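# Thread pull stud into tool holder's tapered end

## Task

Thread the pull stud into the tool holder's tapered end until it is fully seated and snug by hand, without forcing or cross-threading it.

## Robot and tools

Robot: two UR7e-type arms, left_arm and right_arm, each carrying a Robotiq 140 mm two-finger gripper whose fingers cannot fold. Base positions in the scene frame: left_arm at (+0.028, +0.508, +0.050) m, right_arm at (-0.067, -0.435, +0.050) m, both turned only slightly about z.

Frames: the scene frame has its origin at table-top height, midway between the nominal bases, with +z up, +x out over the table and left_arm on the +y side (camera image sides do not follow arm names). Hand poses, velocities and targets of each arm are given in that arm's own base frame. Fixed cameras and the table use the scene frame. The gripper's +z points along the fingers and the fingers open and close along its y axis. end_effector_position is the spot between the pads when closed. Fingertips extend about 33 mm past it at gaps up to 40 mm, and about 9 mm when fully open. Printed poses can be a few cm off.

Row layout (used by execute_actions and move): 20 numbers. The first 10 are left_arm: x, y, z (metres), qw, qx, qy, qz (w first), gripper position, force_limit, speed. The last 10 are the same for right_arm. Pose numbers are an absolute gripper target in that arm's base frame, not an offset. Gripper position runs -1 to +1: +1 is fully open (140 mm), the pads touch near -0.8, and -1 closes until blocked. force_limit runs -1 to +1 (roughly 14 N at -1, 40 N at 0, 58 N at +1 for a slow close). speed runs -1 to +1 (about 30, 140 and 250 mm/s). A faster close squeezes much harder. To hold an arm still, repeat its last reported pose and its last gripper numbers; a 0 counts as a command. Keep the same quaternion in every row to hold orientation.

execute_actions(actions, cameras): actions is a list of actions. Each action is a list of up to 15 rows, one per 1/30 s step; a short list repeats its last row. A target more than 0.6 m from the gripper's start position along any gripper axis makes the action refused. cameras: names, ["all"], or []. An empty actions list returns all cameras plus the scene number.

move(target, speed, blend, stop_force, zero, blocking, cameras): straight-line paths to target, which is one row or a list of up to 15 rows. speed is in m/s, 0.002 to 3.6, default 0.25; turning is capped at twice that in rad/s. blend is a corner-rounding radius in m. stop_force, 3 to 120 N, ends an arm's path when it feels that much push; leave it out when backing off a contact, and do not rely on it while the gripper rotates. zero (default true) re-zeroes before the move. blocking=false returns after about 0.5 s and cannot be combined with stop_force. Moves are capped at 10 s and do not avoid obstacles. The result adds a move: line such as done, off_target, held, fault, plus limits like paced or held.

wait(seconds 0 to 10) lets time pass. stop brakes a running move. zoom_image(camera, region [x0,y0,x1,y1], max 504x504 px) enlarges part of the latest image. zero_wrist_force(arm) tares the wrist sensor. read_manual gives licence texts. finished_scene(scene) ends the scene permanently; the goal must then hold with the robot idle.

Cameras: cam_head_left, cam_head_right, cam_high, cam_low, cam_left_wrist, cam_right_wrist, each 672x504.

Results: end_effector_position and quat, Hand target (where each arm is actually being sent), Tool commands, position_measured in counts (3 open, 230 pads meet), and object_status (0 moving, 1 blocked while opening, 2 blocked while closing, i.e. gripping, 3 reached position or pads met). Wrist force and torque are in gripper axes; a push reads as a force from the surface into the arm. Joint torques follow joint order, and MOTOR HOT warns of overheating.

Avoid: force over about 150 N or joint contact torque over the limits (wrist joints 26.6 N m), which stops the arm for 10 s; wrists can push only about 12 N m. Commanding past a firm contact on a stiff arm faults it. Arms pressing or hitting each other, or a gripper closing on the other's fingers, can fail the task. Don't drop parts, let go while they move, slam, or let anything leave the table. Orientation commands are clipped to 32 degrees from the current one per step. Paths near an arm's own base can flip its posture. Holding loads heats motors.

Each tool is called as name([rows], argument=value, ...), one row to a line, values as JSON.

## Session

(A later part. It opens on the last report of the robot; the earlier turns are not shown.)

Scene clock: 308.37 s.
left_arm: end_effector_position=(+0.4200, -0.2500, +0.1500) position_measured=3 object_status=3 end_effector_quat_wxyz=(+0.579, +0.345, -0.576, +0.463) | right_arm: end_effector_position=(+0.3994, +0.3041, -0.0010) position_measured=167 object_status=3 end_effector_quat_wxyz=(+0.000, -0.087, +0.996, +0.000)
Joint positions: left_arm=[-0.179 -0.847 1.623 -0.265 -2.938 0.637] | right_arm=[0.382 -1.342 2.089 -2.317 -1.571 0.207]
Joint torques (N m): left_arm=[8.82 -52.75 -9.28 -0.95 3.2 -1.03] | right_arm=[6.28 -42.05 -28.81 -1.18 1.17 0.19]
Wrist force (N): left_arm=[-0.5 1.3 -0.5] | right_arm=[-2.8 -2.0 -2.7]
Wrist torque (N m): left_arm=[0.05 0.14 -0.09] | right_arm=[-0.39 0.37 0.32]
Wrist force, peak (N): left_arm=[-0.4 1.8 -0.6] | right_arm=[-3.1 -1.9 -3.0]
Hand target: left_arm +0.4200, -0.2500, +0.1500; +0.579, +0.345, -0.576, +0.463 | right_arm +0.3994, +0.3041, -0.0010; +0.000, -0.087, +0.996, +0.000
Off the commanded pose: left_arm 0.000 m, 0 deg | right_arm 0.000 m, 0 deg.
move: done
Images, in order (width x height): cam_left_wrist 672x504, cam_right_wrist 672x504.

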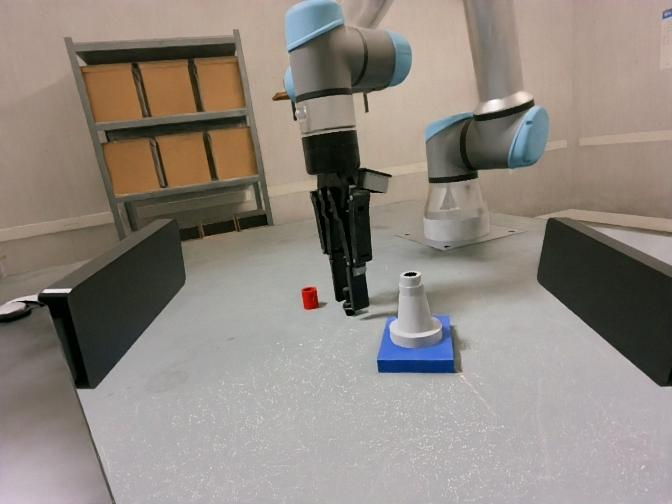

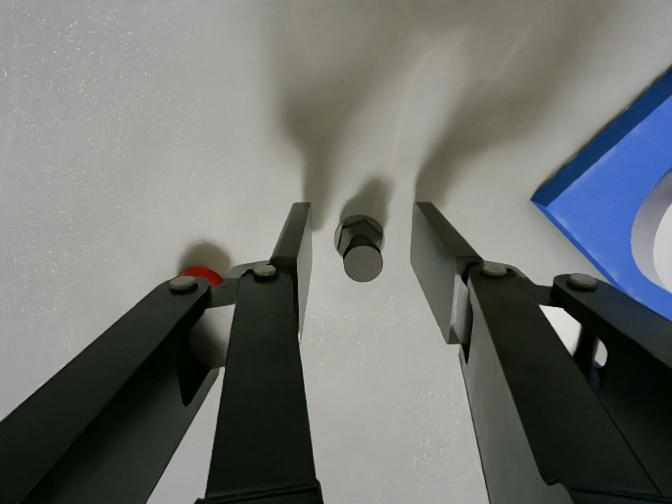

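move([
  [0.42,-0.25,0.15,0.579,0.345,-0.576,0.463,1,1,1,0.4034,0.3048,-0.001,0,-0.0872,0.9962,0,-0.3,0.5,-1],
  [0.42,-0.25,0.15,0.579,0.345,-0.576,0.463,1,1,1,0.4034,0.3048,-0.003,0,-0.0872,0.9962,0,-0.3,0.5,-1],
], speed=0.008, stop_force=5)

move(target=[0.42,-0.25,0.15,0.579,0.345,-0.576,0.463,1,1,1,0.4034,0.3048,-0.003,0,-0.0872,0.9962,0,-1,0.8,-1], speed=0.01)

wait(seconds=0.6, cameras=["cam_left_wrist","cam_right_wrist"])

zoom_image(camera="cam_left_wrist", region=[290, 240, 370, 320])

zoom_image(camera="cam_right_wrist", region=[260, 160, 440, 300])

Scene clock: 327.70 s.
left_arm: end_effector_position=(+0.4200, -0.2500, +0.1500) position_measured=3 object_status=3 end_effector_quat_wxyz=(+0.579, +0.345, -0.576, +0.463) | right_arm: end_effector_position=(+0.4034, +0.3048, -0.0030) position_measured=167 object_status=3 end_effector_quat_wxyz=(+0.000, -0.087, +0.996, +0.000)
Joint positions: left_arm=[-0.179 -0.847 1.623 -0.265 -2.938 0.637] | right_arm=[0.38 -1.331 2.081 -2.32 -1.571 0.206]
Joint torques (N m): left_arm=[9.1 -52.39 -10.02 -0.86 3.29 -1.07] | right_arm=[-1.54 -42.87 -17.61 -1.18 1.19 0.13]
Wrist force (N): left_arm=[-0.6 1.1 -0.4] | right_arm=[-2.8 -1.8 -2.7]
Wrist torque (N m): left_arm=[0.00 0.15 -0.10] | right_arm=[-0.36 0.38 0.32]
Wrist force, peak (N): left_arm=[-0.6 1.7 -0.5] | right_arm=[-2.9 -2.1 -2.9]
Hand target: left_arm +0.4200, -0.2500, +0.1500; +0.579, +0.345, -0.576, +0.463 | right_arm +0.4034, +0.3048, -0.0030; +0.000, -0.087, +0.996, +0.000
Off the commanded pose: left_arm 0.000 m, 0 deg | right_arm 0.000 m, 0 deg.
move: done

Scene clock: 329.10 s.
left_arm: end_effector_position=(+0.4200, -0.2500, +0.1500) position_measured=3 object_status=3 end_effector_quat_wxyz=(+0.579, +0.345, -0.576, +0.463) | right_arm: end_effector_position=(+0.4034, +0.3048, -0.0030) position_measured=204 object_status=0 end_effector_quat_wxyz=(+0.000, -0.087, +0.996, +0.000)
Joint positions: left_arm=[-0.179 -0.847 1.623 -0.265 -2.938 0.637] | right_arm=[0.38 -1.331 2.081 -2.32 -1.571 0.206]
Joint torques (N m): left_arm=[9.16 -52.8 -10.35 -1.05 3.3 -1.04] | right_arm=[6.62 -36.71 -23.93 -1.26 1.04 0.04]
Wrist force (N): left_arm=[-0.6 1.2 -0.3] | right_arm=[-1.7 -2.6 -12.3]
Wrist torque (N m): left_arm=[0.03 0.16 -0.10] | right_arm=[-0.42 0.33 0.32]
Wrist force, peak (N): left_arm=[-0.5 1.7 -0.4] | right_arm=[-1.7 -2.6 -12.3]
Hand target: left_arm +0.4200, -0.2500, +0.1500; +0.579, +0.345, -0.576, +0.463 | right_arm +0.4034, +0.3048, -0.0030; +0.000, -0.087, +0.996, +0.000
Off the commanded pose: left_arm 0.000 m, 0 deg | right_arm 0.000 m, 0 deg.
move: done

Scene clock: 329.70 s.
left_arm: end_effector_position=(+0.4200, -0.2500, +0.1500) position_measured=3 object_status=3 end_effector_quat_wxyz=(+0.579, +0.345, -0.576, +0.463) | right_arm: end_effector_position=(+0.4034, +0.3048, -0.0030) position_measured=204 object_status=2 end_effector_quat_wxyz=(+0.000, -0.087, +0.996, +0.000)
Joint positions: left_arm=[-0.179 -0.847 1.623 -0.265 -2.938 0.637] | right_arm=[0.38 -1.331 2.081 -2.32 -1.571 0.206]
Joint torques (N m): left_arm=[9 -52.03 -10.36 -0.93 3.32 -0.92] | right_arm=[6.32 -32.28 -25.6 -1.27 1.08 0.17]
Wrist force (N): left_arm=[-0.5 1.2 -0.6] | right_arm=[-1.8 -2.2 -11.6]
Wrist torque (N m): left_arm=[0.04 0.13 -0.09] | right_arm=[-0.38 0.32 0.32]
Wrist force, peak (N): left_arm=[-0.6 1.8 -0.3] | right_arm=[-1.8 -2.3 -12.4]
Hand target: left_arm +0.4200, -0.2500, +0.1500; +0.579, +0.345, -0.576, +0.463 | right_arm +0.4034, +0.3048, -0.0030; +0.000, -0.087, +0.996, +0.000
Tool commands: left_gripper/position=+1.0 left_gripper/force_limit=+1.0 left_gripper/speed=+1.0 right_gripper/position=-1.0 right_gripper/force_limit=+0.8 right_gripper/speed=-1.0
Off the commanded pose: left_arm 0.000 m, 0 deg | right_arm 0.000 m, 0 deg.
wait: 0.60 s; at rest by 0.17 s
Images, in order (width x height): cam_left_wrist 672x504, cam_right_wrist 672x504.

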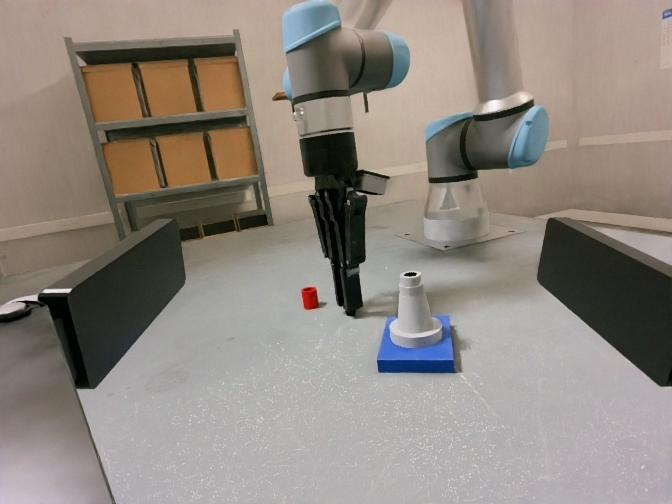

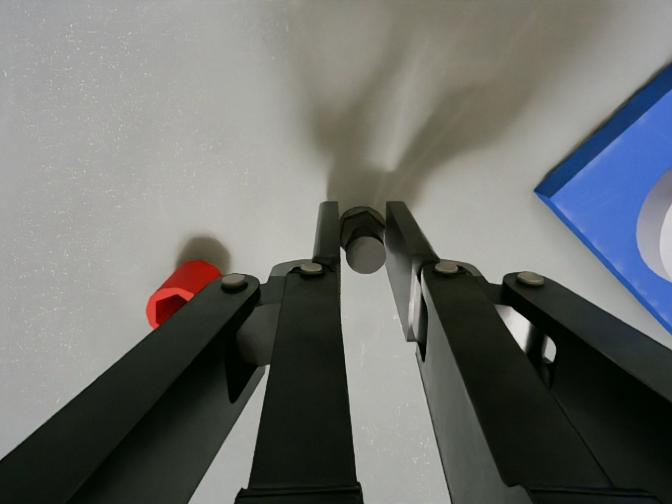

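Scaled by 6.300 from the camera's 672x504 image, which has a finer 960x720 frame.

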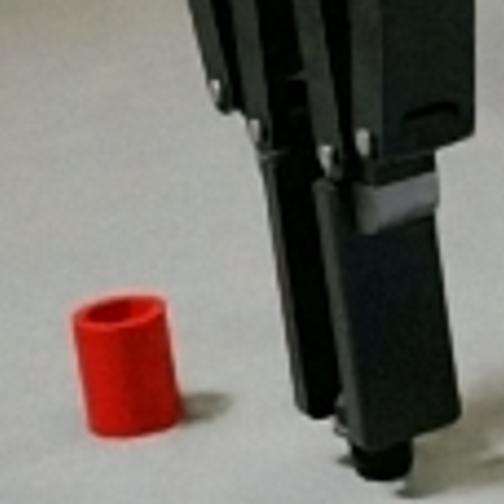

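Scaled by 2.800 from the camera's 672x504 image, which has a finer 960x720 frame.

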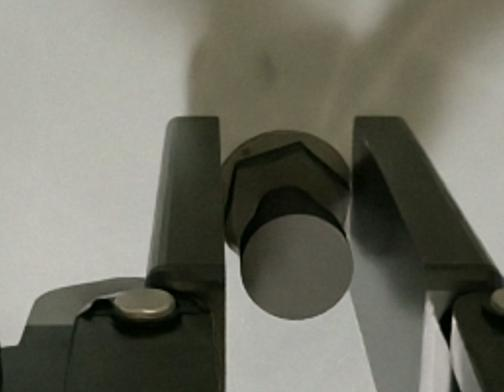

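move([
  [0.42,-0.25,0.15,0.579,0.345,-0.576,0.463,1,1,1,0.4034,0.3048,-0.003,0,-0.0872,0.9962,0,-0.35,0.8,-1],
  [0.42,-0.25,0.15,0.579,0.345,-0.576,0.463,1,1,1,0.4034,0.3048,0.0003,0,-0.0872,0.9962,0,-0.35,0.8,-1],
  [0.42,-0.25,0.15,0.579,0.345,-0.576,0.463,1,1,1,0.4034,0.3048,0.0003,0,-0.0872,0.9962,0,-1,0.8,-1],
], speed=0.01)

wait(seconds=0.6, cameras=["cam_left_wrist","cam_right_wrist"])

zoom_image(camera="cam_left_wrist", region=[290, 240, 370, 320])

zoom_image(camera="cam_right_wrist", region=[260, 160, 440, 300])

Scene clock: 341.87 s.
left_arm: end_effector_position=(+0.4200, -0.2500, +0.1500) position_measured=3 object_status=3 end_effector_quat_wxyz=(+0.579, +0.345, -0.576, +0.463) | right_arm: end_effector_position=(+0.4034, +0.3048, +0.0003) position_measured=208 object_status=0 end_effector_quat_wxyz=(+0.000, -0.087, +0.996, +0.000)
Joint positions: left_arm=[-0.179 -0.847 1.623 -0.265 -2.938 0.637] | right_arm=[0.38 -1.337 2.077 -2.311 -1.571 0.206]
Joint torques (N m): left_arm=[8.46 -52.22 -10.21 -0.97 3.3 -1.12] | right_arm=[6.93 -12.6 -10.75 -2.81 0.88 0.19]
Wrist force (N): left_arm=[-0.6 1.4 0.0] | right_arm=[-1.9 -2.3 -14.6]
Wrist torque (N m): left_arm=[0.07 0.15 -0.10] | right_arm=[-0.41 0.32 0.33]
Wrist force, peak (N): left_arm=[-0.5 1.7 -0.5] | right_arm=[-2.0 -2.1 -15.0]
Hand target: left_arm +0.4200, -0.2500, +0.1500; +0.579, +0.345, -0.576, +0.463 | right_arm +0.4034, +0.3048, +0.0003; +0.000, -0.087, +0.996, +0.000
Off the commanded pose: left_arm 0.000 m, 0 deg | right_arm 0.000 m, 0 deg.
move: done

Scene clock: 342.47 s.
left_arm: end_effector_position=(+0.4200, -0.2500, +0.1500) position_measured=3 object_status=3 end_effector_quat_wxyz=(+0.579, +0.345, -0.576, +0.463) | right_arm: end_effector_position=(+0.4034, +0.3048, +0.0003) position_measured=208 object_status=2 end_effector_quat_wxyz=(+0.000, -0.087, +0.996, +0.000)
Joint positions: left_arm=[-0.179 -0.847 1.623 -0.265 -2.938 0.637] | right_arm=[0.38 -1.337 2.077 -2.311 -1.571 0.206]
Joint torques (N m): left_arm=[9.23 -52.23 -9.77 -0.92 3.29 -1.02] | right_arm=[6.17 -12.34 -11.04 -1.69 0.77 0.22]
Wrist force (N): left_arm=[-0.5 1.1 -0.6] | right_arm=[-1.7 -2.2 -14.6]
Wrist torque (N m): left_arm=[0.00 0.15 -0.08] | right_arm=[-0.39 0.29 0.32]
Wrist force, peak (N): left_arm=[-0.4 1.7 -0.7] | right_arm=[-1.8 -2.2 -15.0]
Hand target: left_arm +0.4200, -0.2500, +0.1500; +0.579, +0.345, -0.576, +0.463 | right_arm +0.4034, +0.3048, +0.0003; +0.000, -0.087, +0.996, +0.000
Tool commands: left_gripper/position=+1.0 left_gripper/force_limit=+1.0 left_gripper/speed=+1.0 right_gripper/position=-1.0 right_gripper/force_limit=+0.8 right_gripper/speed=-1.0
Off the commanded pose: left_arm 0.000 m, 0 deg | right_arm 0.000 m, 0 deg.
wait: 0.60 s; at rest by 0.17 s
Images, in order (width x height): cam_left_wrist 672x504, cam_right_wrist 672x504.

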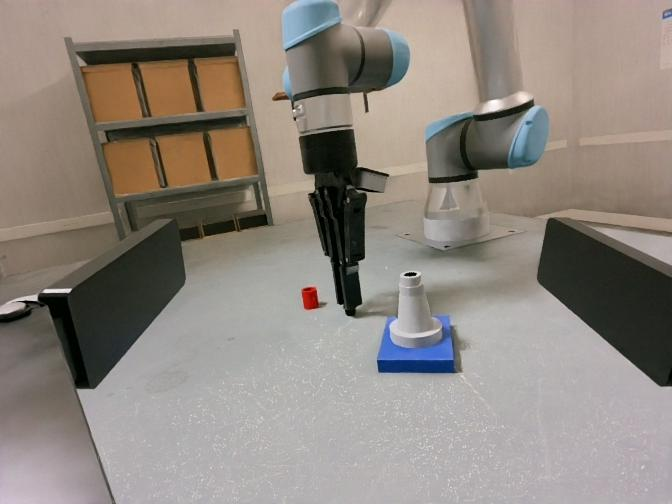

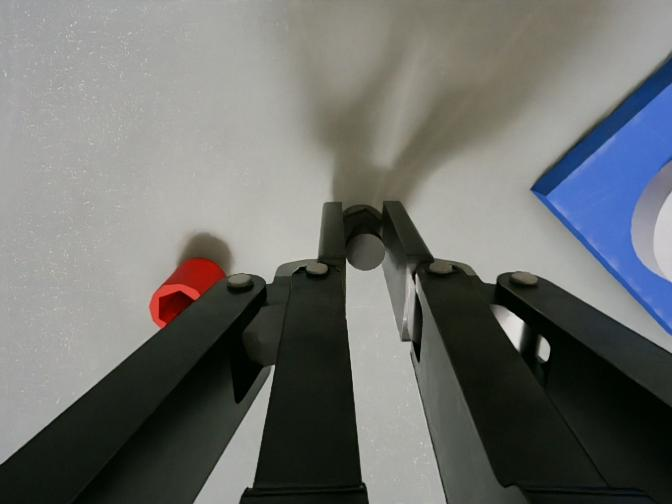

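Scaled by 6.300 from the camera's 672x504 image, which has a finer 960x720 frame.

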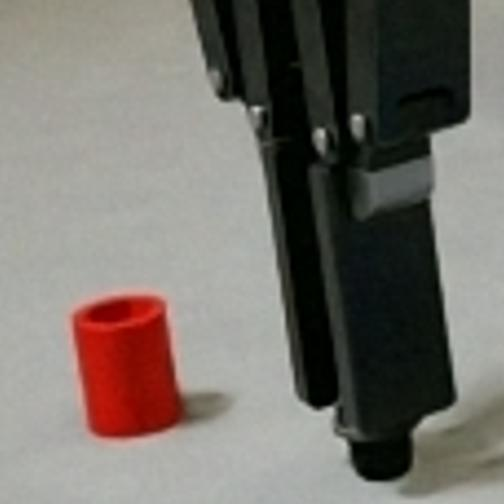

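Scaled by 2.800 from the camera's 672x504 image, which has a finer 960x720 frame.

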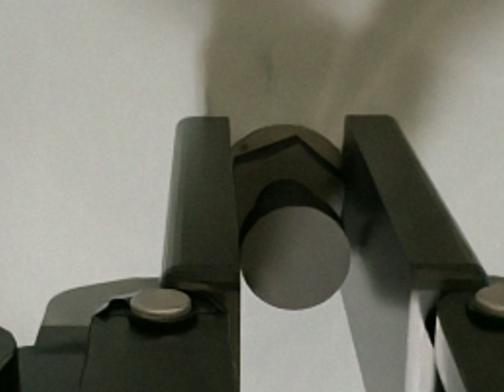

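move([
  [0.42,-0.25,0.15,0.579,0.345,-0.576,0.463,1,1,1,0.4034,0.3048,0.15,0,-0.0872,0.9962,0,-1,0.8,-1],
  [0.42,-0.25,0.15,0.579,0.345,-0.576,0.463,1,1,1,0.393,0.35,0.15,0,-0.9063,0.4226,0,-1,0.8,-1],
  [0.42,-0.25,0.15,0.579,0.345,-0.576,0.463,1,1,1,0.382,0.40,0.15,0,-0.819,-0.5736,0,-1,0.8,-1],
  [0.42,-0.25,0.15,0.579,0.345,-0.576,0.463,1,1,1,0.372,0.4455,0.15,0,0.0872,-0.9962,0,-1,0.8,-1],
  [0.42,-0.25,0.15,0.579,0.345,-0.576,0.463,1,1,1,0.372,0.4455,0.1,0,0.0872,-0.9962,0,-1,0.8,-1],
], speed=[0.08,0.6,0.6,0.6,0.06], blend=0.01, cameras=["cam_left_wrist","cam_right_wrist"])

zoom_image(camera="cam_left_wrist", region=[370, 220, 450, 300])

zoom_image(camera="cam_right_wrist", region=[280, 180, 440, 300])

Scene clock: 367.07 s.
left_arm: end_effector_position=(+0.4200, -0.2500, +0.1500) position_measured=3 object_status=3 end_effector_quat_wxyz=(+0.579, +0.345, -0.576, +0.463) | right_arm: end_effector_position=(+0.3719, +0.4455, +0.0998) position_measured=208 object_status=2 end_effector_quat_wxyz=(+0.000, -0.087, +0.996, +0.000)
Joint positions: left_arm=[-0.179 -0.847 1.623 -0.265 -2.938 0.637] | right_arm=[0.643 -1.313 1.74 -1.998 -1.571 -5.814]
Joint torques (N m): left_arm=[9.1 -53.06 -9.88 -0.98 3.28 -1.01] | right_arm=[-8.18 -48.24 -32.1 -1.32 -1.74 -1.29]
Wrist force (N): left_arm=[-0.6 1.2 -0.4] | right_arm=[-2.5 -1.1 -2.7]
Wrist torque (N m): left_arm=[0.03 0.15 -0.10] | right_arm=[-0.17 0.24 0.18]
Wrist force, peak (N): left_arm=[-0.6 1.7 -0.8] | right_arm=[-1.9 -2.4 -15.0]
Hand target: left_arm +0.4200, -0.2500, +0.1500; +0.579, +0.345, -0.576, +0.463 | right_arm +0.3720, +0.4455, +0.1000; +0.000, -0.087, +0.996, +0.000
Off the commanded pose: left_arm 0.000 m, 0 deg | right_arm 0.000 m, 0 deg.
move: done
Images, in order (width x height): cam_left_wrist 672x504, cam_right_wrist 672x504.

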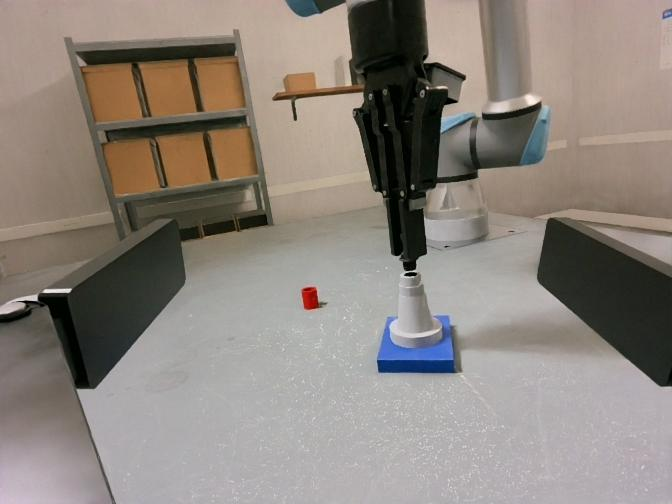

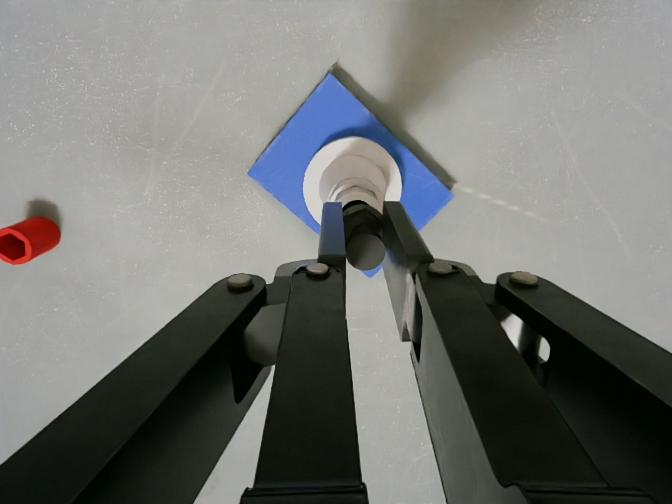

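Scaled by 6.300 from the camera's 672x504 image, which has a finer 960x720 frame.

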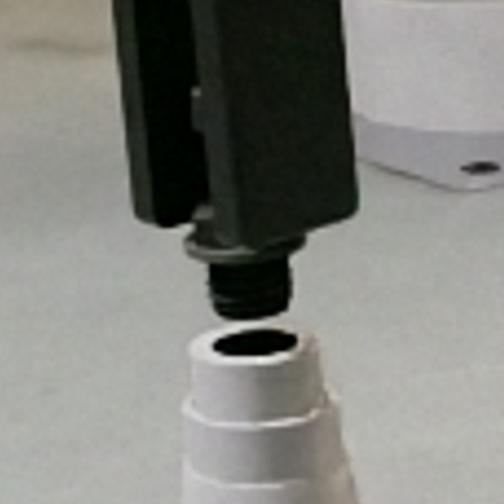

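Scaled by 3.150 from the camera's 672x504 image, which has a finer 960x720 frame.

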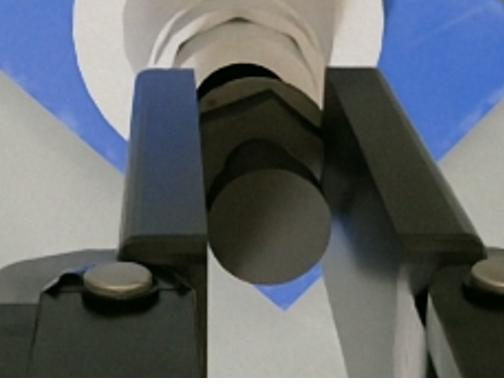

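move(target=[0.42,-0.25,0.15,0.579,0.345,-0.576,0.463,1,1,1,0.372,0.4455,0.085,0,0.0872,-0.9962,0,-1,0.8,-1], speed=0.005, stop_force=4)

Scene clock: 374.40 s.
left_arm: end_effector_position=(+0.4200, -0.2500, +0.1500) position_measured=3 object_status=3 end_effector_quat_wxyz=(+0.579, +0.345, -0.576, +0.463) | right_arm: end_effector_position=(+0.3720, +0.4455, +0.0914) position_measured=208 object_status=2 end_effector_quat_wxyz=(+0.000, -0.087, +0.996, +0.000)
Joint positions: left_arm=[-0.179 -0.847 1.623 -0.265 -2.938 0.637] | right_arm=[0.643 -1.305 1.753 -2.019 -1.571 -5.814]
Joint torques (N m): left_arm=[8.61 -52.7 -9.15 -0.99 3.24 -0.88] | right_arm=[-6.34 -45.42 -31.29 -1.32 -1.14 -1.29]
Wrist force (N): left_arm=[-0.5 1.4 -0.4] | right_arm=[-2.5 -2.0 -6.0]
Wrist torque (N m): left_arm=[0.06 0.13 -0.10] | right_arm=[-0.15 0.28 0.18]
Wrist force, peak (N): left_arm=[-0.7 1.8 -0.4] | right_arm=[-0.3 -4.5 -12.8]
Hand target: left_arm +0.4200, -0.2500, +0.1500; +0.579, +0.345, -0.576, +0.463 | right_arm +0.3720, +0.4455, +0.0914; +0.000, -0.087, +0.996, +0.000
Off the commanded pose: left_arm 0.000 m, 0 deg | right_arm 0.006 m, 0 deg.
move: contact (right_arm)

move(target=[0.42,-0.25,0.15,0.579,0.345,-0.576,0.463,1,1,1,0.372,0.4455,0.0913,0,-0.6428,-0.766,0,-1,0.8,-1], speed=0.4)

move(target=[0.42,-0.25,0.15,0.579,0.345,-0.576,0.463,1,1,1,0.372,0.4455,0.0911,0,-0.9962,-0.0872,0,-1,0.8,-1], speed=0.4)

Scene clock: 381.57 s.
left_arm: end_effector_position=(+0.4200, -0.2500, +0.1500) position_measured=3 object_status=3 end_effector_quat_wxyz=(+0.579, +0.345, -0.576, +0.463) | right_arm: end_effector_position=(+0.3720, +0.4455, +0.0913) position_measured=208 object_status=2 end_effector_quat_wxyz=(+0.000, +0.643, +0.766, +0.000)
Joint positions: left_arm=[-0.179 -0.847 1.623 -0.265 -2.938 0.637] | right_arm=[0.643 -1.305 1.753 -2.019 -1.571 -4.244]
Joint torques (N m): left_arm=[8.82 -53 -10.9 -0.89 3.22 -0.87] | right_arm=[5 -22.48 -33.2 -1.47 -0.78 0.64]
Wrist force (N): left_arm=[-0.5 1.5 -0.1] | right_arm=[-2.6 -0.8 -2.1]
Wrist torque (N m): left_arm=[0.10 0.13 -0.10] | right_arm=[-0.09 0.28 0.35]
Wrist force, peak (N): left_arm=[-0.6 1.7 -0.4] | right_arm=[-2.6 -2.0 -6.2]
Hand target: left_arm +0.4200, -0.2500, +0.1500; +0.579, +0.345, -0.576, +0.463 | right_arm +0.3720, +0.4455, +0.0913; +0.000, +0.643, +0.766, +0.000
Off the commanded pose: left_arm 0.000 m, 0 deg | right_arm 0.000 m, 0 deg.
move: done

Scene clock: 384.07 s.
left_arm: end_effector_position=(+0.4200, -0.2500, +0.1500) position_measured=3 object_status=3 end_effector_quat_wxyz=(+0.579, +0.345, -0.576, +0.463) | right_arm: end_effector_position=(+0.3720, +0.4455, +0.0911) position_measured=208 object_status=2 end_effector_quat_wxyz=(+0.000, +0.996, +0.087, +0.000)
Joint positions: left_arm=[-0.179 -0.847 1.623 -0.265 -2.938 0.637] | right_arm=[0.643 -1.304 1.754 -2.02 -1.571 -2.673]
Joint torques (N m): left_arm=[8.3 -52.64 -10.6 -0.99 3.28 -0.81] | right_arm=[13.28 -19.6 -31.29 -2.27 2.11 0.65]
Wrist force (N): left_arm=[-0.6 1.4 -0.3] | right_arm=[-1.5 8.1 -9.4]
Wrist torque (N m): left_arm=[0.06 0.15 -0.09] | right_arm=[-0.54 0.30 0.32]
Wrist force, peak (N): left_arm=[-0.6 1.8 -0.3] | right_arm=[-1.7 8.0 -9.8]
Hand target: left_arm +0.4200, -0.2500, +0.1500; +0.579, +0.345, -0.576, +0.463 | right_arm +0.3720, +0.4455, +0.0911; +0.000, +0.996, +0.087, +0.000
Off the commanded pose: left_arm 0.000 m, 0 deg | right_arm 0.000 m, 0 deg.
move: done

move(target=[0.42,-0.25,0.15,0.579,0.345,-0.576,0.463,1,1,1,0.3722,0.4448,0.0910,0,-0.766,0.6428,0,-1,0.8,-1], speed=0.4)

move(target=[0.42,-0.25,0.15,0.579,0.345,-0.576,0.463,1,1,1,0.3722,0.4448,0.0907,0,-0.0872,0.9962,0,-1,0.8,-1], speed=0.4)

Scene clock: 392.80 s.
left_arm: end_effector_position=(+0.4200, -0.2500, +0.1500) position_measured=3 object_status=3 end_effector_quat_wxyz=(+0.579, +0.345, -0.576, +0.463) | right_arm: end_effector_position=(+0.3722, +0.4448, +0.0911) position_measured=208 object_status=2 end_effector_quat_wxyz=(+0.000, +0.766, -0.643, +0.000)
Joint positions: left_arm=[-0.179 -0.847 1.623 -0.265 -2.938 0.637] | right_arm=[0.642 -1.305 1.755 -2.021 -1.571 -1.103]
Joint torques (N m): left_arm=[7.84 -52.37 -10.86 -0.93 3.21 -0.73] | right_arm=[9.04 -19.63 -32.44 -2.02 -0.41 0.76]
Wrist force (N): left_arm=[-0.6 1.2 -0.3] | right_arm=[1.0 0.4 -8.3]
Wrist torque (N m): left_arm=[0.02 0.15 -0.09] | right_arm=[-0.31 0.27 0.33]
Wrist force, peak (N): left_arm=[-0.7 1.7 -0.4] | right_arm=[1.5 11.6 -13.7]
Hand target: left_arm +0.4200, -0.2500, +0.1500; +0.579, +0.345, -0.576, +0.463 | right_arm +0.3722, +0.4448, +0.0910; +0.000, +0.766, -0.643, +0.000
Off the commanded pose: left_arm 0.000 m, 0 deg | right_arm 0.000 m, 0 deg.
move: done

Scene clock: 395.30 s.
left_arm: end_effector_position=(+0.4200, -0.2500, +0.1500) position_measured=3 object_status=3 end_effector_quat_wxyz=(+0.579, +0.345, -0.576, +0.463) | right_arm: end_effector_position=(+0.3722, +0.4448, +0.0907) position_measured=208 object_status=2 end_effector_quat_wxyz=(+0.000, -0.087, +0.996, +0.000)
Joint positions: left_arm=[-0.179 -0.847 1.623 -0.265 -2.938 0.637] | right_arm=[0.642 -1.305 1.755 -2.021 -1.571 0.467]
Joint torques (N m): left_arm=[8.45 -52.14 -9.88 -0.9 3.23 -0.75] | right_arm=[7.79 -26.04 -33.26 -1.81 -0.81 0.76]
Wrist force (N): left_arm=[-0.3 1.4 -0.6] | right_arm=[-1.0 -2.3 -2.7]
Wrist torque (N m): left_arm=[0.07 0.10 -0.09] | right_arm=[-0.35 0.26 0.32]
Wrist force, peak (N): left_arm=[-0.4 1.9 -0.4] | right_arm=[1.9 -3.2 -20.2]
Hand target: left_arm +0.4200, -0.2500, +0.1500; +0.579, +0.345, -0.576, +0.463 | right_arm +0.3722, +0.4448, +0.0907; +0.000, -0.087, +0.996, +0.000
Off the commanded pose: left_arm 0.000 m, 0 deg | right_arm 0.000 m, 0 deg.
move: done

move(target=[0.42,-0.25,0.15,0.579,0.345,-0.576,0.463,1,1,1,0.3722,0.4448,0.0903,0,0.643,0.766,0,-1,0.8,-1], speed=0.4)

move(target=[0.42,-0.25,0.15,0.579,0.345,-0.576,0.463,1,1,1,0.3722,0.4448,0.0899,0,0.9962,0.0872,0,-1,0.8,-1], speed=0.4)

Scene clock: 403.20 s.
left_arm: end_effector_position=(+0.4200, -0.2500, +0.1500) position_measured=3 object_status=3 end_effector_quat_wxyz=(+0.579, +0.345, -0.576, +0.463) | right_arm: end_effector_position=(+0.3722, +0.4448, +0.0903) position_measured=208 object_status=2 end_effector_quat_wxyz=(+0.000, +0.643, +0.766, +0.000)
Joint positions: left_arm=[-0.179 -0.847 1.623 -0.265 -2.938 0.637] | right_arm=[0.642 -1.304 1.756 -2.022 -1.571 2.039]
Joint torques (N m): left_arm=[8.67 -53.03 -10.86 -0.95 3.4 -0.77] | right_arm=[5.38 -14.1 -28.79 -2.11 -1.91 0.72]
Wrist force (N): left_arm=[-0.3 1.5 -0.4] | right_arm=[-3.2 -9.0 -19.3]
Wrist torque (N m): left_arm=[0.10 0.09 -0.09] | right_arm=[0.05 0.26 0.32]
Wrist force, peak (N): left_arm=[-0.8 1.6 -0.7] | right_arm=[-2.3 -8.6 -20.7]
Hand target: left_arm +0.4200, -0.2500, +0.1500; +0.579, +0.345, -0.576, +0.463 | right_arm +0.3722, +0.4448, +0.0903; +0.000, +0.643, +0.766, +0.000
Off the commanded pose: left_arm 0.000 m, 0 deg | right_arm 0.000 m, 0 deg.
move: done

Scene clock: 405.70 s.
left_arm: end_effector_position=(+0.4200, -0.2500, +0.1500) position_measured=3 object_status=3 end_effector_quat_wxyz=(+0.579, +0.345, -0.576, +0.463) | right_arm: end_effector_position=(+0.3722, +0.4448, +0.0899) position_measured=208 object_status=2 end_effector_quat_wxyz=(+0.000, +0.996, +0.087, +0.000)
Joint positions: left_arm=[-0.179 -0.847 1.623 -0.265 -2.938 0.637] | right_arm=[0.642 -1.304 1.757 -2.023 -1.571 3.609]
Joint torques (N m): left_arm=[8.72 -52.57 -11.2 -0.94 3.39 -0.75] | right_arm=[12.53 -11.59 -22.86 -0.15 1.53 0.81]
Wrist force (N): left_arm=[-0.3 1.7 -0.4] | right_arm=[1.1 4.9 -22.8]
Wrist torque (N m): left_arm=[0.13 0.09 -0.09] | right_arm=[-0.60 0.30 0.31]
Wrist force, peak (N): left_arm=[-0.5 1.9 -0.8] | right_arm=[1.9 3.5 -24.6]
Hand target: left_arm +0.4200, -0.2500, +0.1500; +0.579, +0.345, -0.576, +0.463 | right_arm +0.3722, +0.4448, +0.0899; +0.000, +0.996, +0.087, +0.000
Off the commanded pose: left_arm 0.000 m, 0 deg | right_arm 0.000 m, 0 deg.
move: done

move(target=[0.42,-0.25,0.15,0.579,0.345,-0.576,0.463,1,1,1,0.3722,0.4445,0.0898,0,0.766,-0.643,0,-1,0.8,-1], speed=0.4)

move(target=[0.42,-0.25,0.15,0.579,0.345,-0.576,0.463,1,1,1,0.3722,0.4445,0.0896,0,0.0872,-0.9962,0,-1,0.8,-1], speed=0.4)

Scene clock: 415.77 s.
left_arm: end_effector_position=(+0.4200, -0.2500, +0.1500) position_measured=3 object_status=3 end_effector_quat_wxyz=(+0.579, +0.345, -0.576, +0.463) | right_arm: end_effector_position=(+0.3722, +0.4445, +0.0899) position_measured=208 object_status=2 end_effector_quat_wxyz=(+0.000, +0.766, -0.643, +0.000)
Joint positions: left_arm=[-0.179 -0.847 1.623 -0.265 -2.938 0.637] | right_arm=[0.642 -1.305 1.757 -2.024 -1.571 5.18]
Joint torques (N m): left_arm=[8.3 -53.25 -9.83 -0.89 3.32 -0.61] | right_arm=[7.54 -15.56 -28.35 -1.98 -1.05 0.77]
Wrist force (N): left_arm=[-0.5 1.4 -0.4] | right_arm=[1.4 3.3 -16.4]
Wrist torque (N m): left_arm=[0.07 0.13 -0.09] | right_arm=[-0.50 0.25 0.34]
Wrist force, peak (N): left_arm=[-0.8 1.7 -0.3] | right_arm=[1.2 4.8 -22.8]
Hand target: left_arm +0.4200, -0.2500, +0.1500; +0.579, +0.345, -0.576, +0.463 | right_arm +0.3722, +0.4445, +0.0898; +0.000, +0.766, -0.643, +0.000
Off the commanded pose: left_arm 0.000 m, 0 deg | right_arm 0.000 m, 0 deg.
move: done

Scene clock: 418.20 s.
left_arm: end_effector_position=(+0.4200, -0.2500, +0.1500) position_measured=3 object_status=3 end_effector_quat_wxyz=(+0.579, +0.345, -0.576, +0.463) | right_arm: end_effector_position=(+0.3750, +0.4397, +0.0888) position_measured=208 object_status=2 end_effector_quat_wxyz=(-0.040, -0.258, +0.961, +0.085)
Joint positions: left_arm=[-0.179 -0.847 1.623 -0.265 -2.938 0.637] | right_arm=[0.528 -1.32 1.786 -2.005 -1.385 6.283]
Joint torques (N m): left_arm=[8.58 -52.71 -10.35 -0.98 3.39 -0.68] | right_arm=[33.84 -3.57 -12.11 5.59 11.71 -0.82]
Wrist force (N): left_arm=[-0.5 1.6 -0.4] | right_arm=[-14.8 -36.6 -41.5]
Wrist torque (N m): left_arm=[0.10 0.14 -0.10] | right_arm=[1.42 0.25 0.05]
Wrist force, peak (N): left_arm=[-0.5 1.6 -0.6] | right_arm=[-14.8 -36.6 -41.5]
Hand target: left_arm +0.4200, -0.2500, +0.1500; +0.579, +0.345, -0.576, +0.463 | right_arm +0.3726, +0.4439, +0.0896; -0.042, -0.258, +0.961, +0.093
Off the commanded pose: left_arm 0.000 m, 0 deg | right_arm 0.006 m, 23 deg.
joint sent to its limit (right arm) — joint 6 (wrist 3), upper limit. The joint targets are off in orientation, not in position.
move: off_target (right_arm)

move(target=[0.42,-0.25,0.15,0.579,0.345,-0.576,0.463,1,1,1,0.3722,0.4445,0.0898,0,0.766,-0.643,0,-1,0.8,-1], speed=0.2, cameras=["cam_left_wrist","cam_right_wrist"])

zoom_image(camera="cam_left_wrist", region=[370, 220, 450, 300])

zoom_image(camera="cam_right_wrist", region=[280, 180, 440, 300])

Scene clock: 427.50 s.
left_arm: end_effector_position=(+0.4200, -0.2500, +0.1500) position_measured=3 object_status=3 end_effector_quat_wxyz=(+0.579, +0.345, -0.576, +0.463) | right_arm: end_effector_position=(+0.3721, +0.4445, +0.0898) position_measured=208 object_status=2 end_effector_quat_wxyz=(+0.000, +0.766, -0.643, +0.000)
Joint positions: left_arm=[-0.179 -0.847 1.623 -0.265 -2.938 0.637] | right_arm=[0.642 -1.305 1.757 -2.024 -1.571 5.18]
Joint torques (N m): left_arm=[8.13 -52.27 -10.9 -0.87 3.23 -0.58] | right_arm=[-15.4 -28.97 -30.1 -3.79 -0.71 -0.32]
Wrist force (N): left_arm=[-0.2 1.3 -0.4] | right_arm=[-4.1 12.2 -19.4]
Wrist torque (N m): left_arm=[0.05 0.07 -0.09] | right_arm=[-0.88 0.31 0.25]
Wrist force, peak (N): left_arm=[-0.4 1.8 -0.6] | right_arm=[-13.4 -37.3 -45.4]
Hand target: left_arm +0.4200, -0.2500, +0.1500; +0.579, +0.345, -0.576, +0.463 | right_arm +0.3722, +0.4445, +0.0898; +0.000, +0.766, -0.643, +0.000
Off the commanded pose: left_arm 0.000 m, 0 deg | right_arm 0.000 m, 0 deg.
move: done
Images, in order (width x height): cam_left_wrist 672x504, cam_right_wrist 672x504.

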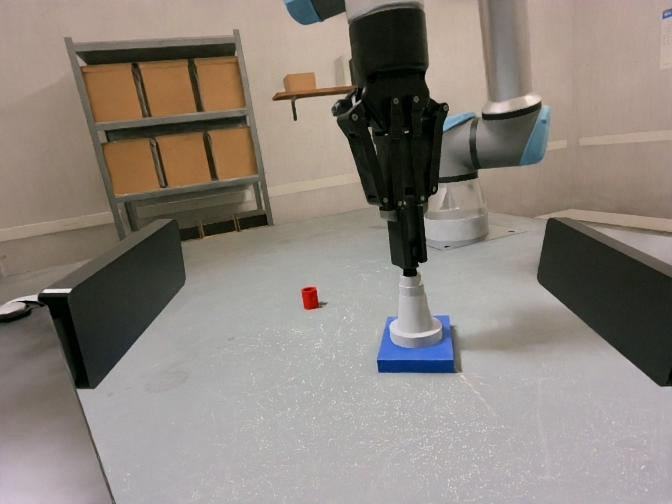

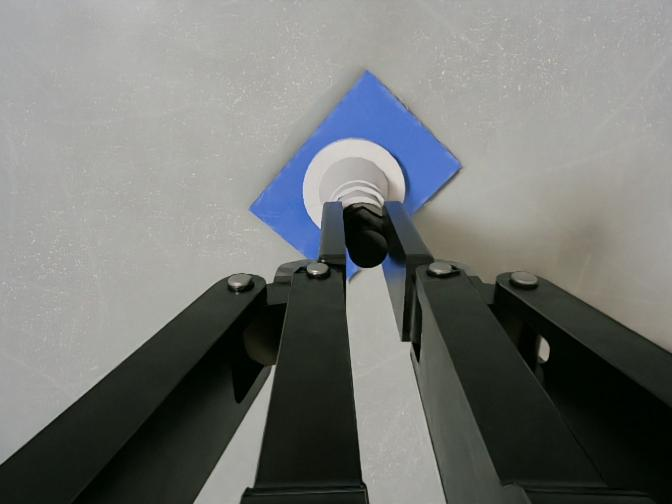

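Scaled by 6.300 from the camera's 672x504 image, which has a finer 960x720 frame.

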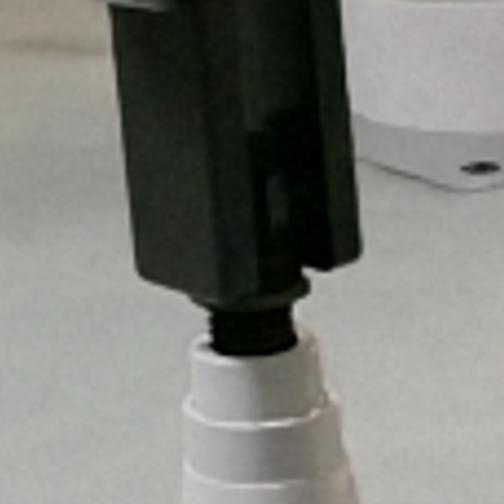

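Scaled by 3.150 from the camera's 672x504 image, which has a finer 960x720 frame.

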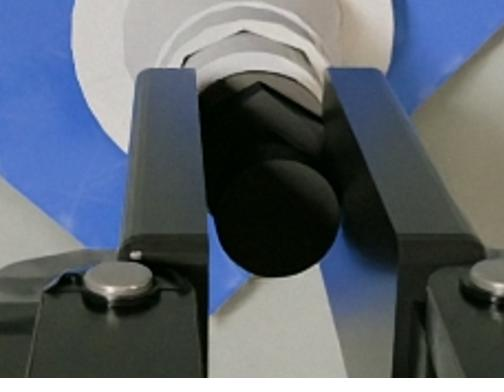

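move(target=[0.42,-0.25,0.15,0.579,0.345,-0.576,0.463,1,1,1,0.3722,0.4445,0.0905,0,0.766,-0.643,0,-1,0.8,-1], speed=0.005)

move(target=[0.42,-0.25,0.15,0.579,0.345,-0.576,0.463,1,1,1,0.3722,0.4445,0.0910,0,0.766,-0.643,0,-1,0.8,-1], speed=0.005)

Scene clock: 433.90 s.
left_arm: end_effector_position=(+0.4200, -0.2500, +0.1500) position_measured=3 object_status=3 end_effector_quat_wxyz=(+0.579, +0.345, -0.576, +0.463) | right_arm: end_effector_position=(+0.3722, +0.4445, +0.0906) position_measured=208 object_status=2 end_effector_quat_wxyz=(+0.000, +0.766, -0.643, +0.000)
Joint positions: left_arm=[-0.179 -0.847 1.623 -0.265 -2.938 0.637] | right_arm=[0.642 -1.305 1.756 -2.022 -1.571 5.18]
Joint torques (N m): left_arm=[8.57 -52.57 -11.24 -0.84 3.2 -0.58] | right_arm=[-11.11 -45.89 -32.9 -4.58 -3.56 -0.73]
Wrist force (N): left_arm=[-0.4 1.3 -0.6] | right_arm=[-7.2 5.8 -5.6]
Wrist torque (N m): left_arm=[0.05 0.12 -0.09] | right_arm=[-0.57 0.24 0.21]
Wrist force, peak (N): left_arm=[-0.6 1.8 -0.4] | right_arm=[-4.0 14.3 -20.0]
Hand target: left_arm +0.4200, -0.2500, +0.1500; +0.579, +0.345, -0.576, +0.463 | right_arm +0.3722, +0.4445, +0.0905; +0.000, +0.766, -0.643, +0.000
Off the commanded pose: left_arm 0.000 m, 0 deg | right_arm 0.000 m, 0 deg.
move: done

Scene clock: 434.60 s.
left_arm: end_effector_position=(+0.4200, -0.2500, +0.1500) position_measured=3 object_status=3 end_effector_quat_wxyz=(+0.579, +0.345, -0.576, +0.463) | right_arm: end_effector_position=(+0.3722, +0.4445, +0.0910) position_measured=208 object_status=2 end_effector_quat_wxyz=(+0.000, +0.766, -0.643, +0.000)
Joint positions: left_arm=[-0.179 -0.847 1.623 -0.265 -2.938 0.637] | right_arm=[0.642 -1.306 1.756 -2.021 -1.571 5.18]
Joint torques (N m): left_arm=[7.85 -52.6 -10.61 -1.08 3.26 -0.61] | right_arm=[-4.71 -46.26 -31.94 -1.77 -2.81 -0.75]
Wrist force (N): left_arm=[-0.3 1.2 -0.5] | right_arm=[-7.0 0.3 -3.0]
Wrist torque (N m): left_arm=[0.02 0.09 -0.09] | right_arm=[-0.47 0.73 0.21]
Wrist force, peak (N): left_arm=[-0.7 1.7 -0.4] | right_arm=[-7.3 5.9 -5.4]
Hand target: left_arm +0.4200, -0.2500, +0.1500; +0.579, +0.345, -0.576, +0.463 | right_arm +0.3722, +0.4445, +0.0910; +0.000, +0.766, -0.643, +0.000
Off the commanded pose: left_arm 0.000 m, 0 deg | right_arm 0.000 m, 0 deg.
move: done

move([
  [0.42,-0.25,0.15,0.579,0.345,-0.576,0.463,1,1,1,0.372,0.4448,0.101,0,0.766,-0.643,0,-1,0.8,-1],
  [0.42,-0.25,0.15,0.579,0.345,-0.576,0.463,1,1,1,0.372,0.4448,0.101,0,0.9763,0.2164,0,-1,0.8,-1],
  [0.42,-0.25,0.15,0.579,0.345,-0.576,0.463,1,1,1,0.372,0.4448,0.101,0,0.4226,0.9063,0,-1,0.8,-1],
  [0.42,-0.25,0.15,0.579,0.345,-0.576,0.463,1,1,1,0.372,0.4448,0.101,0,-0.4617,0.887,0,-1,0.8,-1],
  [0.42,-0.25,0.15,0.579,0.345,-0.576,0.463,1,1,1,0.372,0.4448,0.101,0,-0.9848,0.1736,0,-1,0.8,-1],
], speed=[0.02,0.7,0.7,0.7,0.7], cameras=["cam_left_wrist","cam_right_wrist"])

zoom_image(camera="cam_left_wrist", region=[370, 220, 450, 300])

move([
  [0.42,-0.25,0.15,0.579,0.345,-0.576,0.463,1,1,1,0.372,0.4448,0.101,0,-0.7373,-0.6756,0,-1,0.8,-1],
  [0.42,-0.25,0.15,0.579,0.345,-0.576,0.463,1,1,1,0.372,0.4448,0.101,0,0.0872,-0.9962,0,-1,0.8,-1],
], speed=0.7, cameras=["cam_left_wrist","cam_right_wrist"])

zoom_image(camera="cam_left_wrist", region=[370, 220, 450, 300])

zoom_image(camera="cam_right_wrist", region=[280, 180, 440, 300])

Scene clock: 462.53 s.
left_arm: end_effector_position=(+0.4200, -0.2500, +0.1500) position_measured=3 object_status=3 end_effector_quat_wxyz=(+0.579, +0.345, -0.576, +0.463) | right_arm: end_effector_position=(+0.3720, +0.4448, +0.1010) position_measured=208 object_status=2 end_effector_quat_wxyz=(+0.000, +0.985, -0.174, +0.000)
Joint positions: left_arm=[-0.179 -0.847 1.623 -0.265 -2.938 0.637] | right_arm=[0.642 -1.316 1.74 -1.996 -1.571 -2.15]
Joint torques (N m): left_arm=[8.47 -52.58 -10.24 -0.85 3.21 -0.56] | right_arm=[-4.25 -47.63 -16.03 -1.34 -0.07 -0.74]
Wrist force (N): left_arm=[-0.3 1.2 -0.3] | right_arm=[-5.0 -2.2 -2.0]
Wrist torque (N m): left_arm=[0.02 0.10 -0.09] | right_arm=[-0.43 0.76 0.18]
Wrist force, peak (N): left_arm=[-0.9 1.7 -0.5] | right_arm=[-7.1 0.3 -3.3]
Hand target: left_arm +0.4200, -0.2500, +0.1500; +0.579, +0.345, -0.576, +0.463 | right_arm +0.3720, +0.4448, +0.1010; +0.000, +0.985, -0.174, +0.000
Off the commanded pose: left_arm 0.000 m, 0 deg | right_arm 0.000 m, 0 deg.
move: done
Images, in order (width x height): cam_left_wrist 672x504, cam_right_wrist 672x504.

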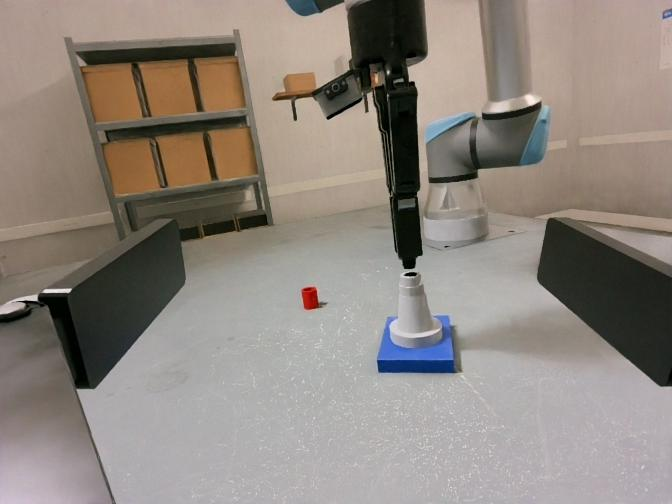

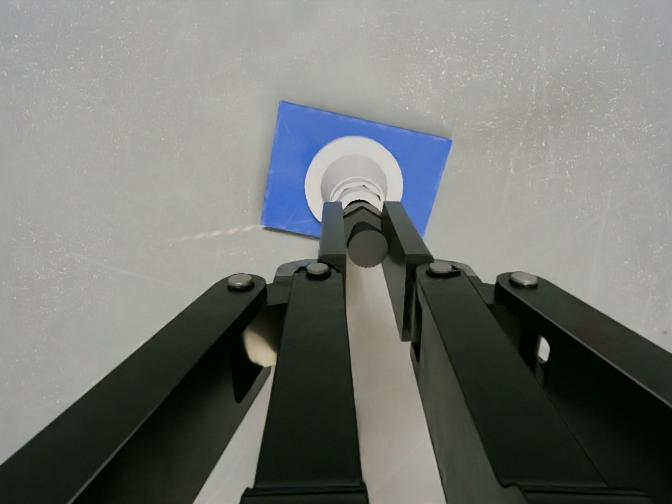

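Scaled by 6.300 from the camera's 672x504 image, which has a finer 960x720 frame.

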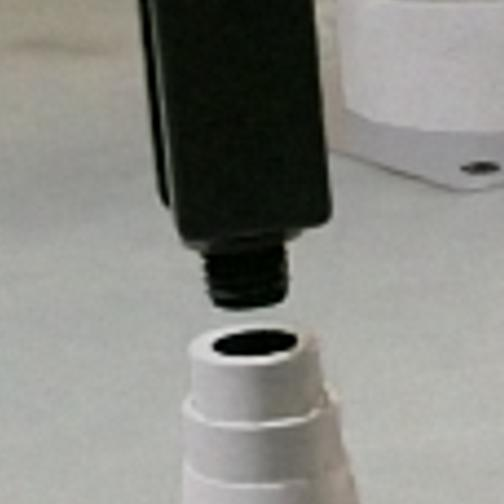

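Scene clock: 466.20 s.
left_arm: end_effector_position=(+0.4200, -0.2500, +0.1500) position_measured=3 object_status=3 end_effector_quat_wxyz=(+0.579, +0.345, -0.576, +0.463) | right_arm: end_effector_position=(+0.3720, +0.4448, +0.1010) position_measured=208 object_status=2 end_effector_quat_wxyz=(+0.000, -0.087, +0.996, +0.000)
Joint positions: left_arm=[-0.179 -0.847 1.623 -0.265 -2.938 0.637] | right_arm=[0.642 -1.316 1.74 -1.996 -1.571 -5.815]
Joint torques (N m): left_arm=[8.78 -53.05 -10.36 -0.92 3.19 -0.51] | right_arm=[-5.16 -47.46 -16.75 -1.11 -0.15 -0.63]
Wrist force (N): left_arm=[-0.4 1.5 -0.5] | right_arm=[-4.8 -2.7 -2.2]
Wrist torque (N m): left_arm=[0.10 0.13 -0.09] | right_arm=[-0.53 0.74 0.18]
Wrist force, peak (N): left_arm=[-0.3 1.8 -0.3] | right_arm=[-5.1 -2.7 -2.2]
Hand target: left_arm +0.4200, -0.2500, +0.1500; +0.579, +0.345, -0.576, +0.463 | right_arm +0.3720, +0.4448, +0.1010; +0.000, -0.087, +0.996, +0.000
Off the commanded pose: left_arm 0.000 m, 0 deg | right_arm 0.000 m, 0 deg.
move: done
Images, in order (width x height): cam_left_wrist 672x504, cam_right_wrist 672x504.

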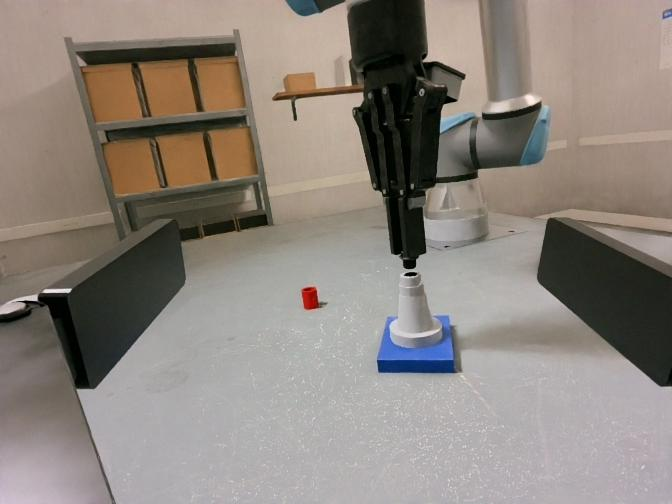

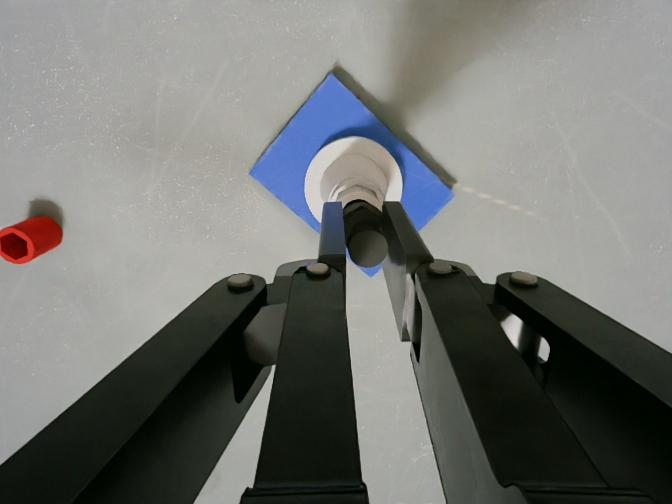

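Scaled by 6.300 from the camera's 672x504 image, which has a finer 960x720 frame.

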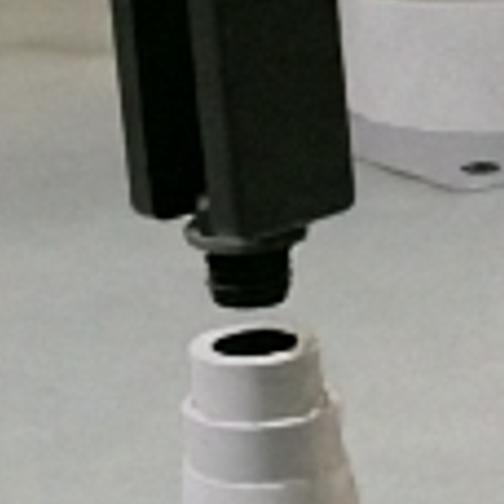

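Scaled by 3.150 from the camera's 672x504 image, which has a finer 960x720 frame.

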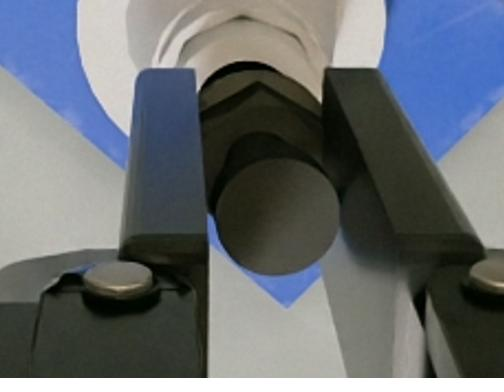

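move(target=[0.42,-0.25,0.15,0.579,0.345,-0.576,0.463,1,1,1,0.3717,0.4448,0.085,0,0.0872,-0.9962,0,-1,0.8,-1], speed=0.006, stop_force=5)

Scene clock: 476.27 s.
left_arm: end_effector_position=(+0.4200, -0.2500, +0.1500) position_measured=3 object_status=3 end_effector_quat_wxyz=(+0.579, +0.345, -0.576, +0.463) | right_arm: end_effector_position=(+0.3718, +0.4448, +0.0907) position_measured=208 object_status=2 end_effector_quat_wxyz=(+0.000, -0.087, +0.996, +0.000)
Joint positions: left_arm=[-0.179 -0.847 1.623 -0.265 -2.938 0.637] | right_arm=[0.643 -1.305 1.756 -2.022 -1.571 -5.815]
Joint torques (N m): left_arm=[8.18 -52.84 -10.87 -0.85 3.38 -0.41] | right_arm=[8.43 -44.61 -28.98 -0.44 1.84 0.34]
Wrist force (N): left_arm=[-0.4 1.4 -0.5] | right_arm=[-7.4 -1.6 -7.7]
Wrist torque (N m): left_arm=[0.06 0.12 -0.09] | right_arm=[-0.49 0.74 0.19]
Wrist force, peak (N): left_arm=[-0.3 1.8 -0.5] | right_arm=[-8.6 -2.5 -13.8]
Hand target: left_arm +0.4200, -0.2500, +0.1500; +0.579, +0.345, -0.576, +0.463 | right_arm +0.3718, +0.4448, +0.0907; +0.000, -0.087, +0.996, +0.000
Off the commanded pose: left_arm 0.000 m, 0 deg | right_arm 0.006 m, 0 deg.
move: contact (right_arm)

move(target=[0.42,-0.25,0.15,0.579,0.345,-0.576,0.463,1,1,1,0.372,0.4448,0.0905,0,-0.6428,-0.766,0,-1,0.8,-1], speed=0.4)

move(target=[0.42,-0.25,0.15,0.579,0.345,-0.576,0.463,1,1,1,0.372,0.4448,0.0903,0,-0.9962,-0.0872,0,-1,0.8,-1], speed=0.4)

move(target=[0.42,-0.25,0.15,0.579,0.345,-0.576,0.463,1,1,1,0.372,0.4448,0.0901,0,-0.766,0.6428,0,-1,0.8,-1], speed=0.4)

Scene clock: 485.53 s.
left_arm: end_effector_position=(+0.4200, -0.2500, +0.1500) position_measured=3 object_status=3 end_effector_quat_wxyz=(+0.579, +0.345, -0.576, +0.463) | right_arm: end_effector_position=(+0.3720, +0.4448, +0.0905) position_measured=208 object_status=2 end_effector_quat_wxyz=(+0.000, +0.643, +0.766, +0.000)
Joint positions: left_arm=[-0.179 -0.847 1.623 -0.265 -2.938 0.637] | right_arm=[0.642 -1.305 1.756 -2.022 -1.571 -4.245]
Joint torques (N m): left_arm=[8.47 -53.07 -10.1 -0.97 3.26 -0.44] | right_arm=[12.66 -22.5 -30.43 -0.42 1.01 0.84]
Wrist force (N): left_arm=[-0.7 1.5 -0.7] | right_arm=[-10.0 2.6 -4.6]
Wrist torque (N m): left_arm=[0.09 0.16 -0.09] | right_arm=[-0.58 0.67 0.35]
Wrist force, peak (N): left_arm=[-0.3 1.9 -0.5] | right_arm=[-11.6 -0.3 -7.0]
Hand target: left_arm +0.4200, -0.2500, +0.1500; +0.579, +0.345, -0.576, +0.463 | right_arm +0.3720, +0.4448, +0.0905; +0.000, +0.643, +0.766, +0.000
Off the commanded pose: left_arm 0.000 m, 0 deg | right_arm 0.000 m, 0 deg.
move: done

Scene clock: 488.03 s.
left_arm: end_effector_position=(+0.4200, -0.2500, +0.1500) position_measured=3 object_status=3 end_effector_quat_wxyz=(+0.579, +0.345, -0.576, +0.463) | right_arm: end_effector_position=(+0.3720, +0.4448, +0.0903) position_measured=208 object_status=2 end_effector_quat_wxyz=(+0.000, +0.996, +0.087, +0.000)
Joint positions: left_arm=[-0.179 -0.847 1.623 -0.265 -2.938 0.637] | right_arm=[0.642 -1.305 1.756 -2.022 -1.571 -2.674]
Joint torques (N m): left_arm=[8.32 -52.44 -10.77 -0.89 3.27 -0.42] | right_arm=[13.58 -18.94 -33.38 -4.97 3.02 0.75]
Wrist force (N): left_arm=[-0.3 1.6 -0.5] | right_arm=[-8.6 12.2 -11.1]
Wrist torque (N m): left_arm=[0.11 0.10 -0.10] | right_arm=[-1.13 0.76 0.31]
Wrist force, peak (N): left_arm=[-0.4 1.8 -0.5] | right_arm=[-8.4 11.2 -13.2]
Hand target: left_arm +0.4200, -0.2500, +0.1500; +0.579, +0.345, -0.576, +0.463 | right_arm +0.3720, +0.4448, +0.0903; +0.000, +0.996, +0.087, +0.000
Off the commanded pose: left_arm 0.000 m, 0 deg | right_arm 0.000 m, 0 deg.
move: done

Scene clock: 490.53 s.
left_arm: end_effector_position=(+0.4200, -0.2500, +0.1500) position_measured=3 object_status=3 end_effector_quat_wxyz=(+0.579, +0.345, -0.576, +0.463) | right_arm: end_effector_position=(+0.3720, +0.4448, +0.0901) position_measured=208 object_status=2 end_effector_quat_wxyz=(+0.000, +0.766, -0.643, +0.000)
Joint positions: left_arm=[-0.179 -0.847 1.623 -0.265 -2.938 0.637] | right_arm=[0.642 -1.305 1.757 -2.023 -1.571 -1.103]
Joint torques (N m): left_arm=[7.91 -52.77 -10.99 -0.89 3.2 -0.36] | right_arm=[6.04 -19.7 -34.45 -3.83 -1.02 0.71]
Wrist force (N): left_arm=[-0.1 1.5 -0.8] | right_arm=[-0.6 6.5 -9.2]
Wrist torque (N m): left_arm=[0.08 0.05 -0.09] | right_arm=[-0.75 0.70 0.37]
Wrist force, peak (N): left_arm=[-0.6 1.6 -0.7] | right_arm=[-7.3 16.9 -12.8]
Hand target: left_arm +0.4200, -0.2500, +0.1500; +0.579, +0.345, -0.576, +0.463 | right_arm +0.3720, +0.4448, +0.0901; +0.000, +0.766, -0.643, +0.000
Off the commanded pose: left_arm 0.000 m, 0 deg | right_arm 0.000 m, 0 deg.
move: done


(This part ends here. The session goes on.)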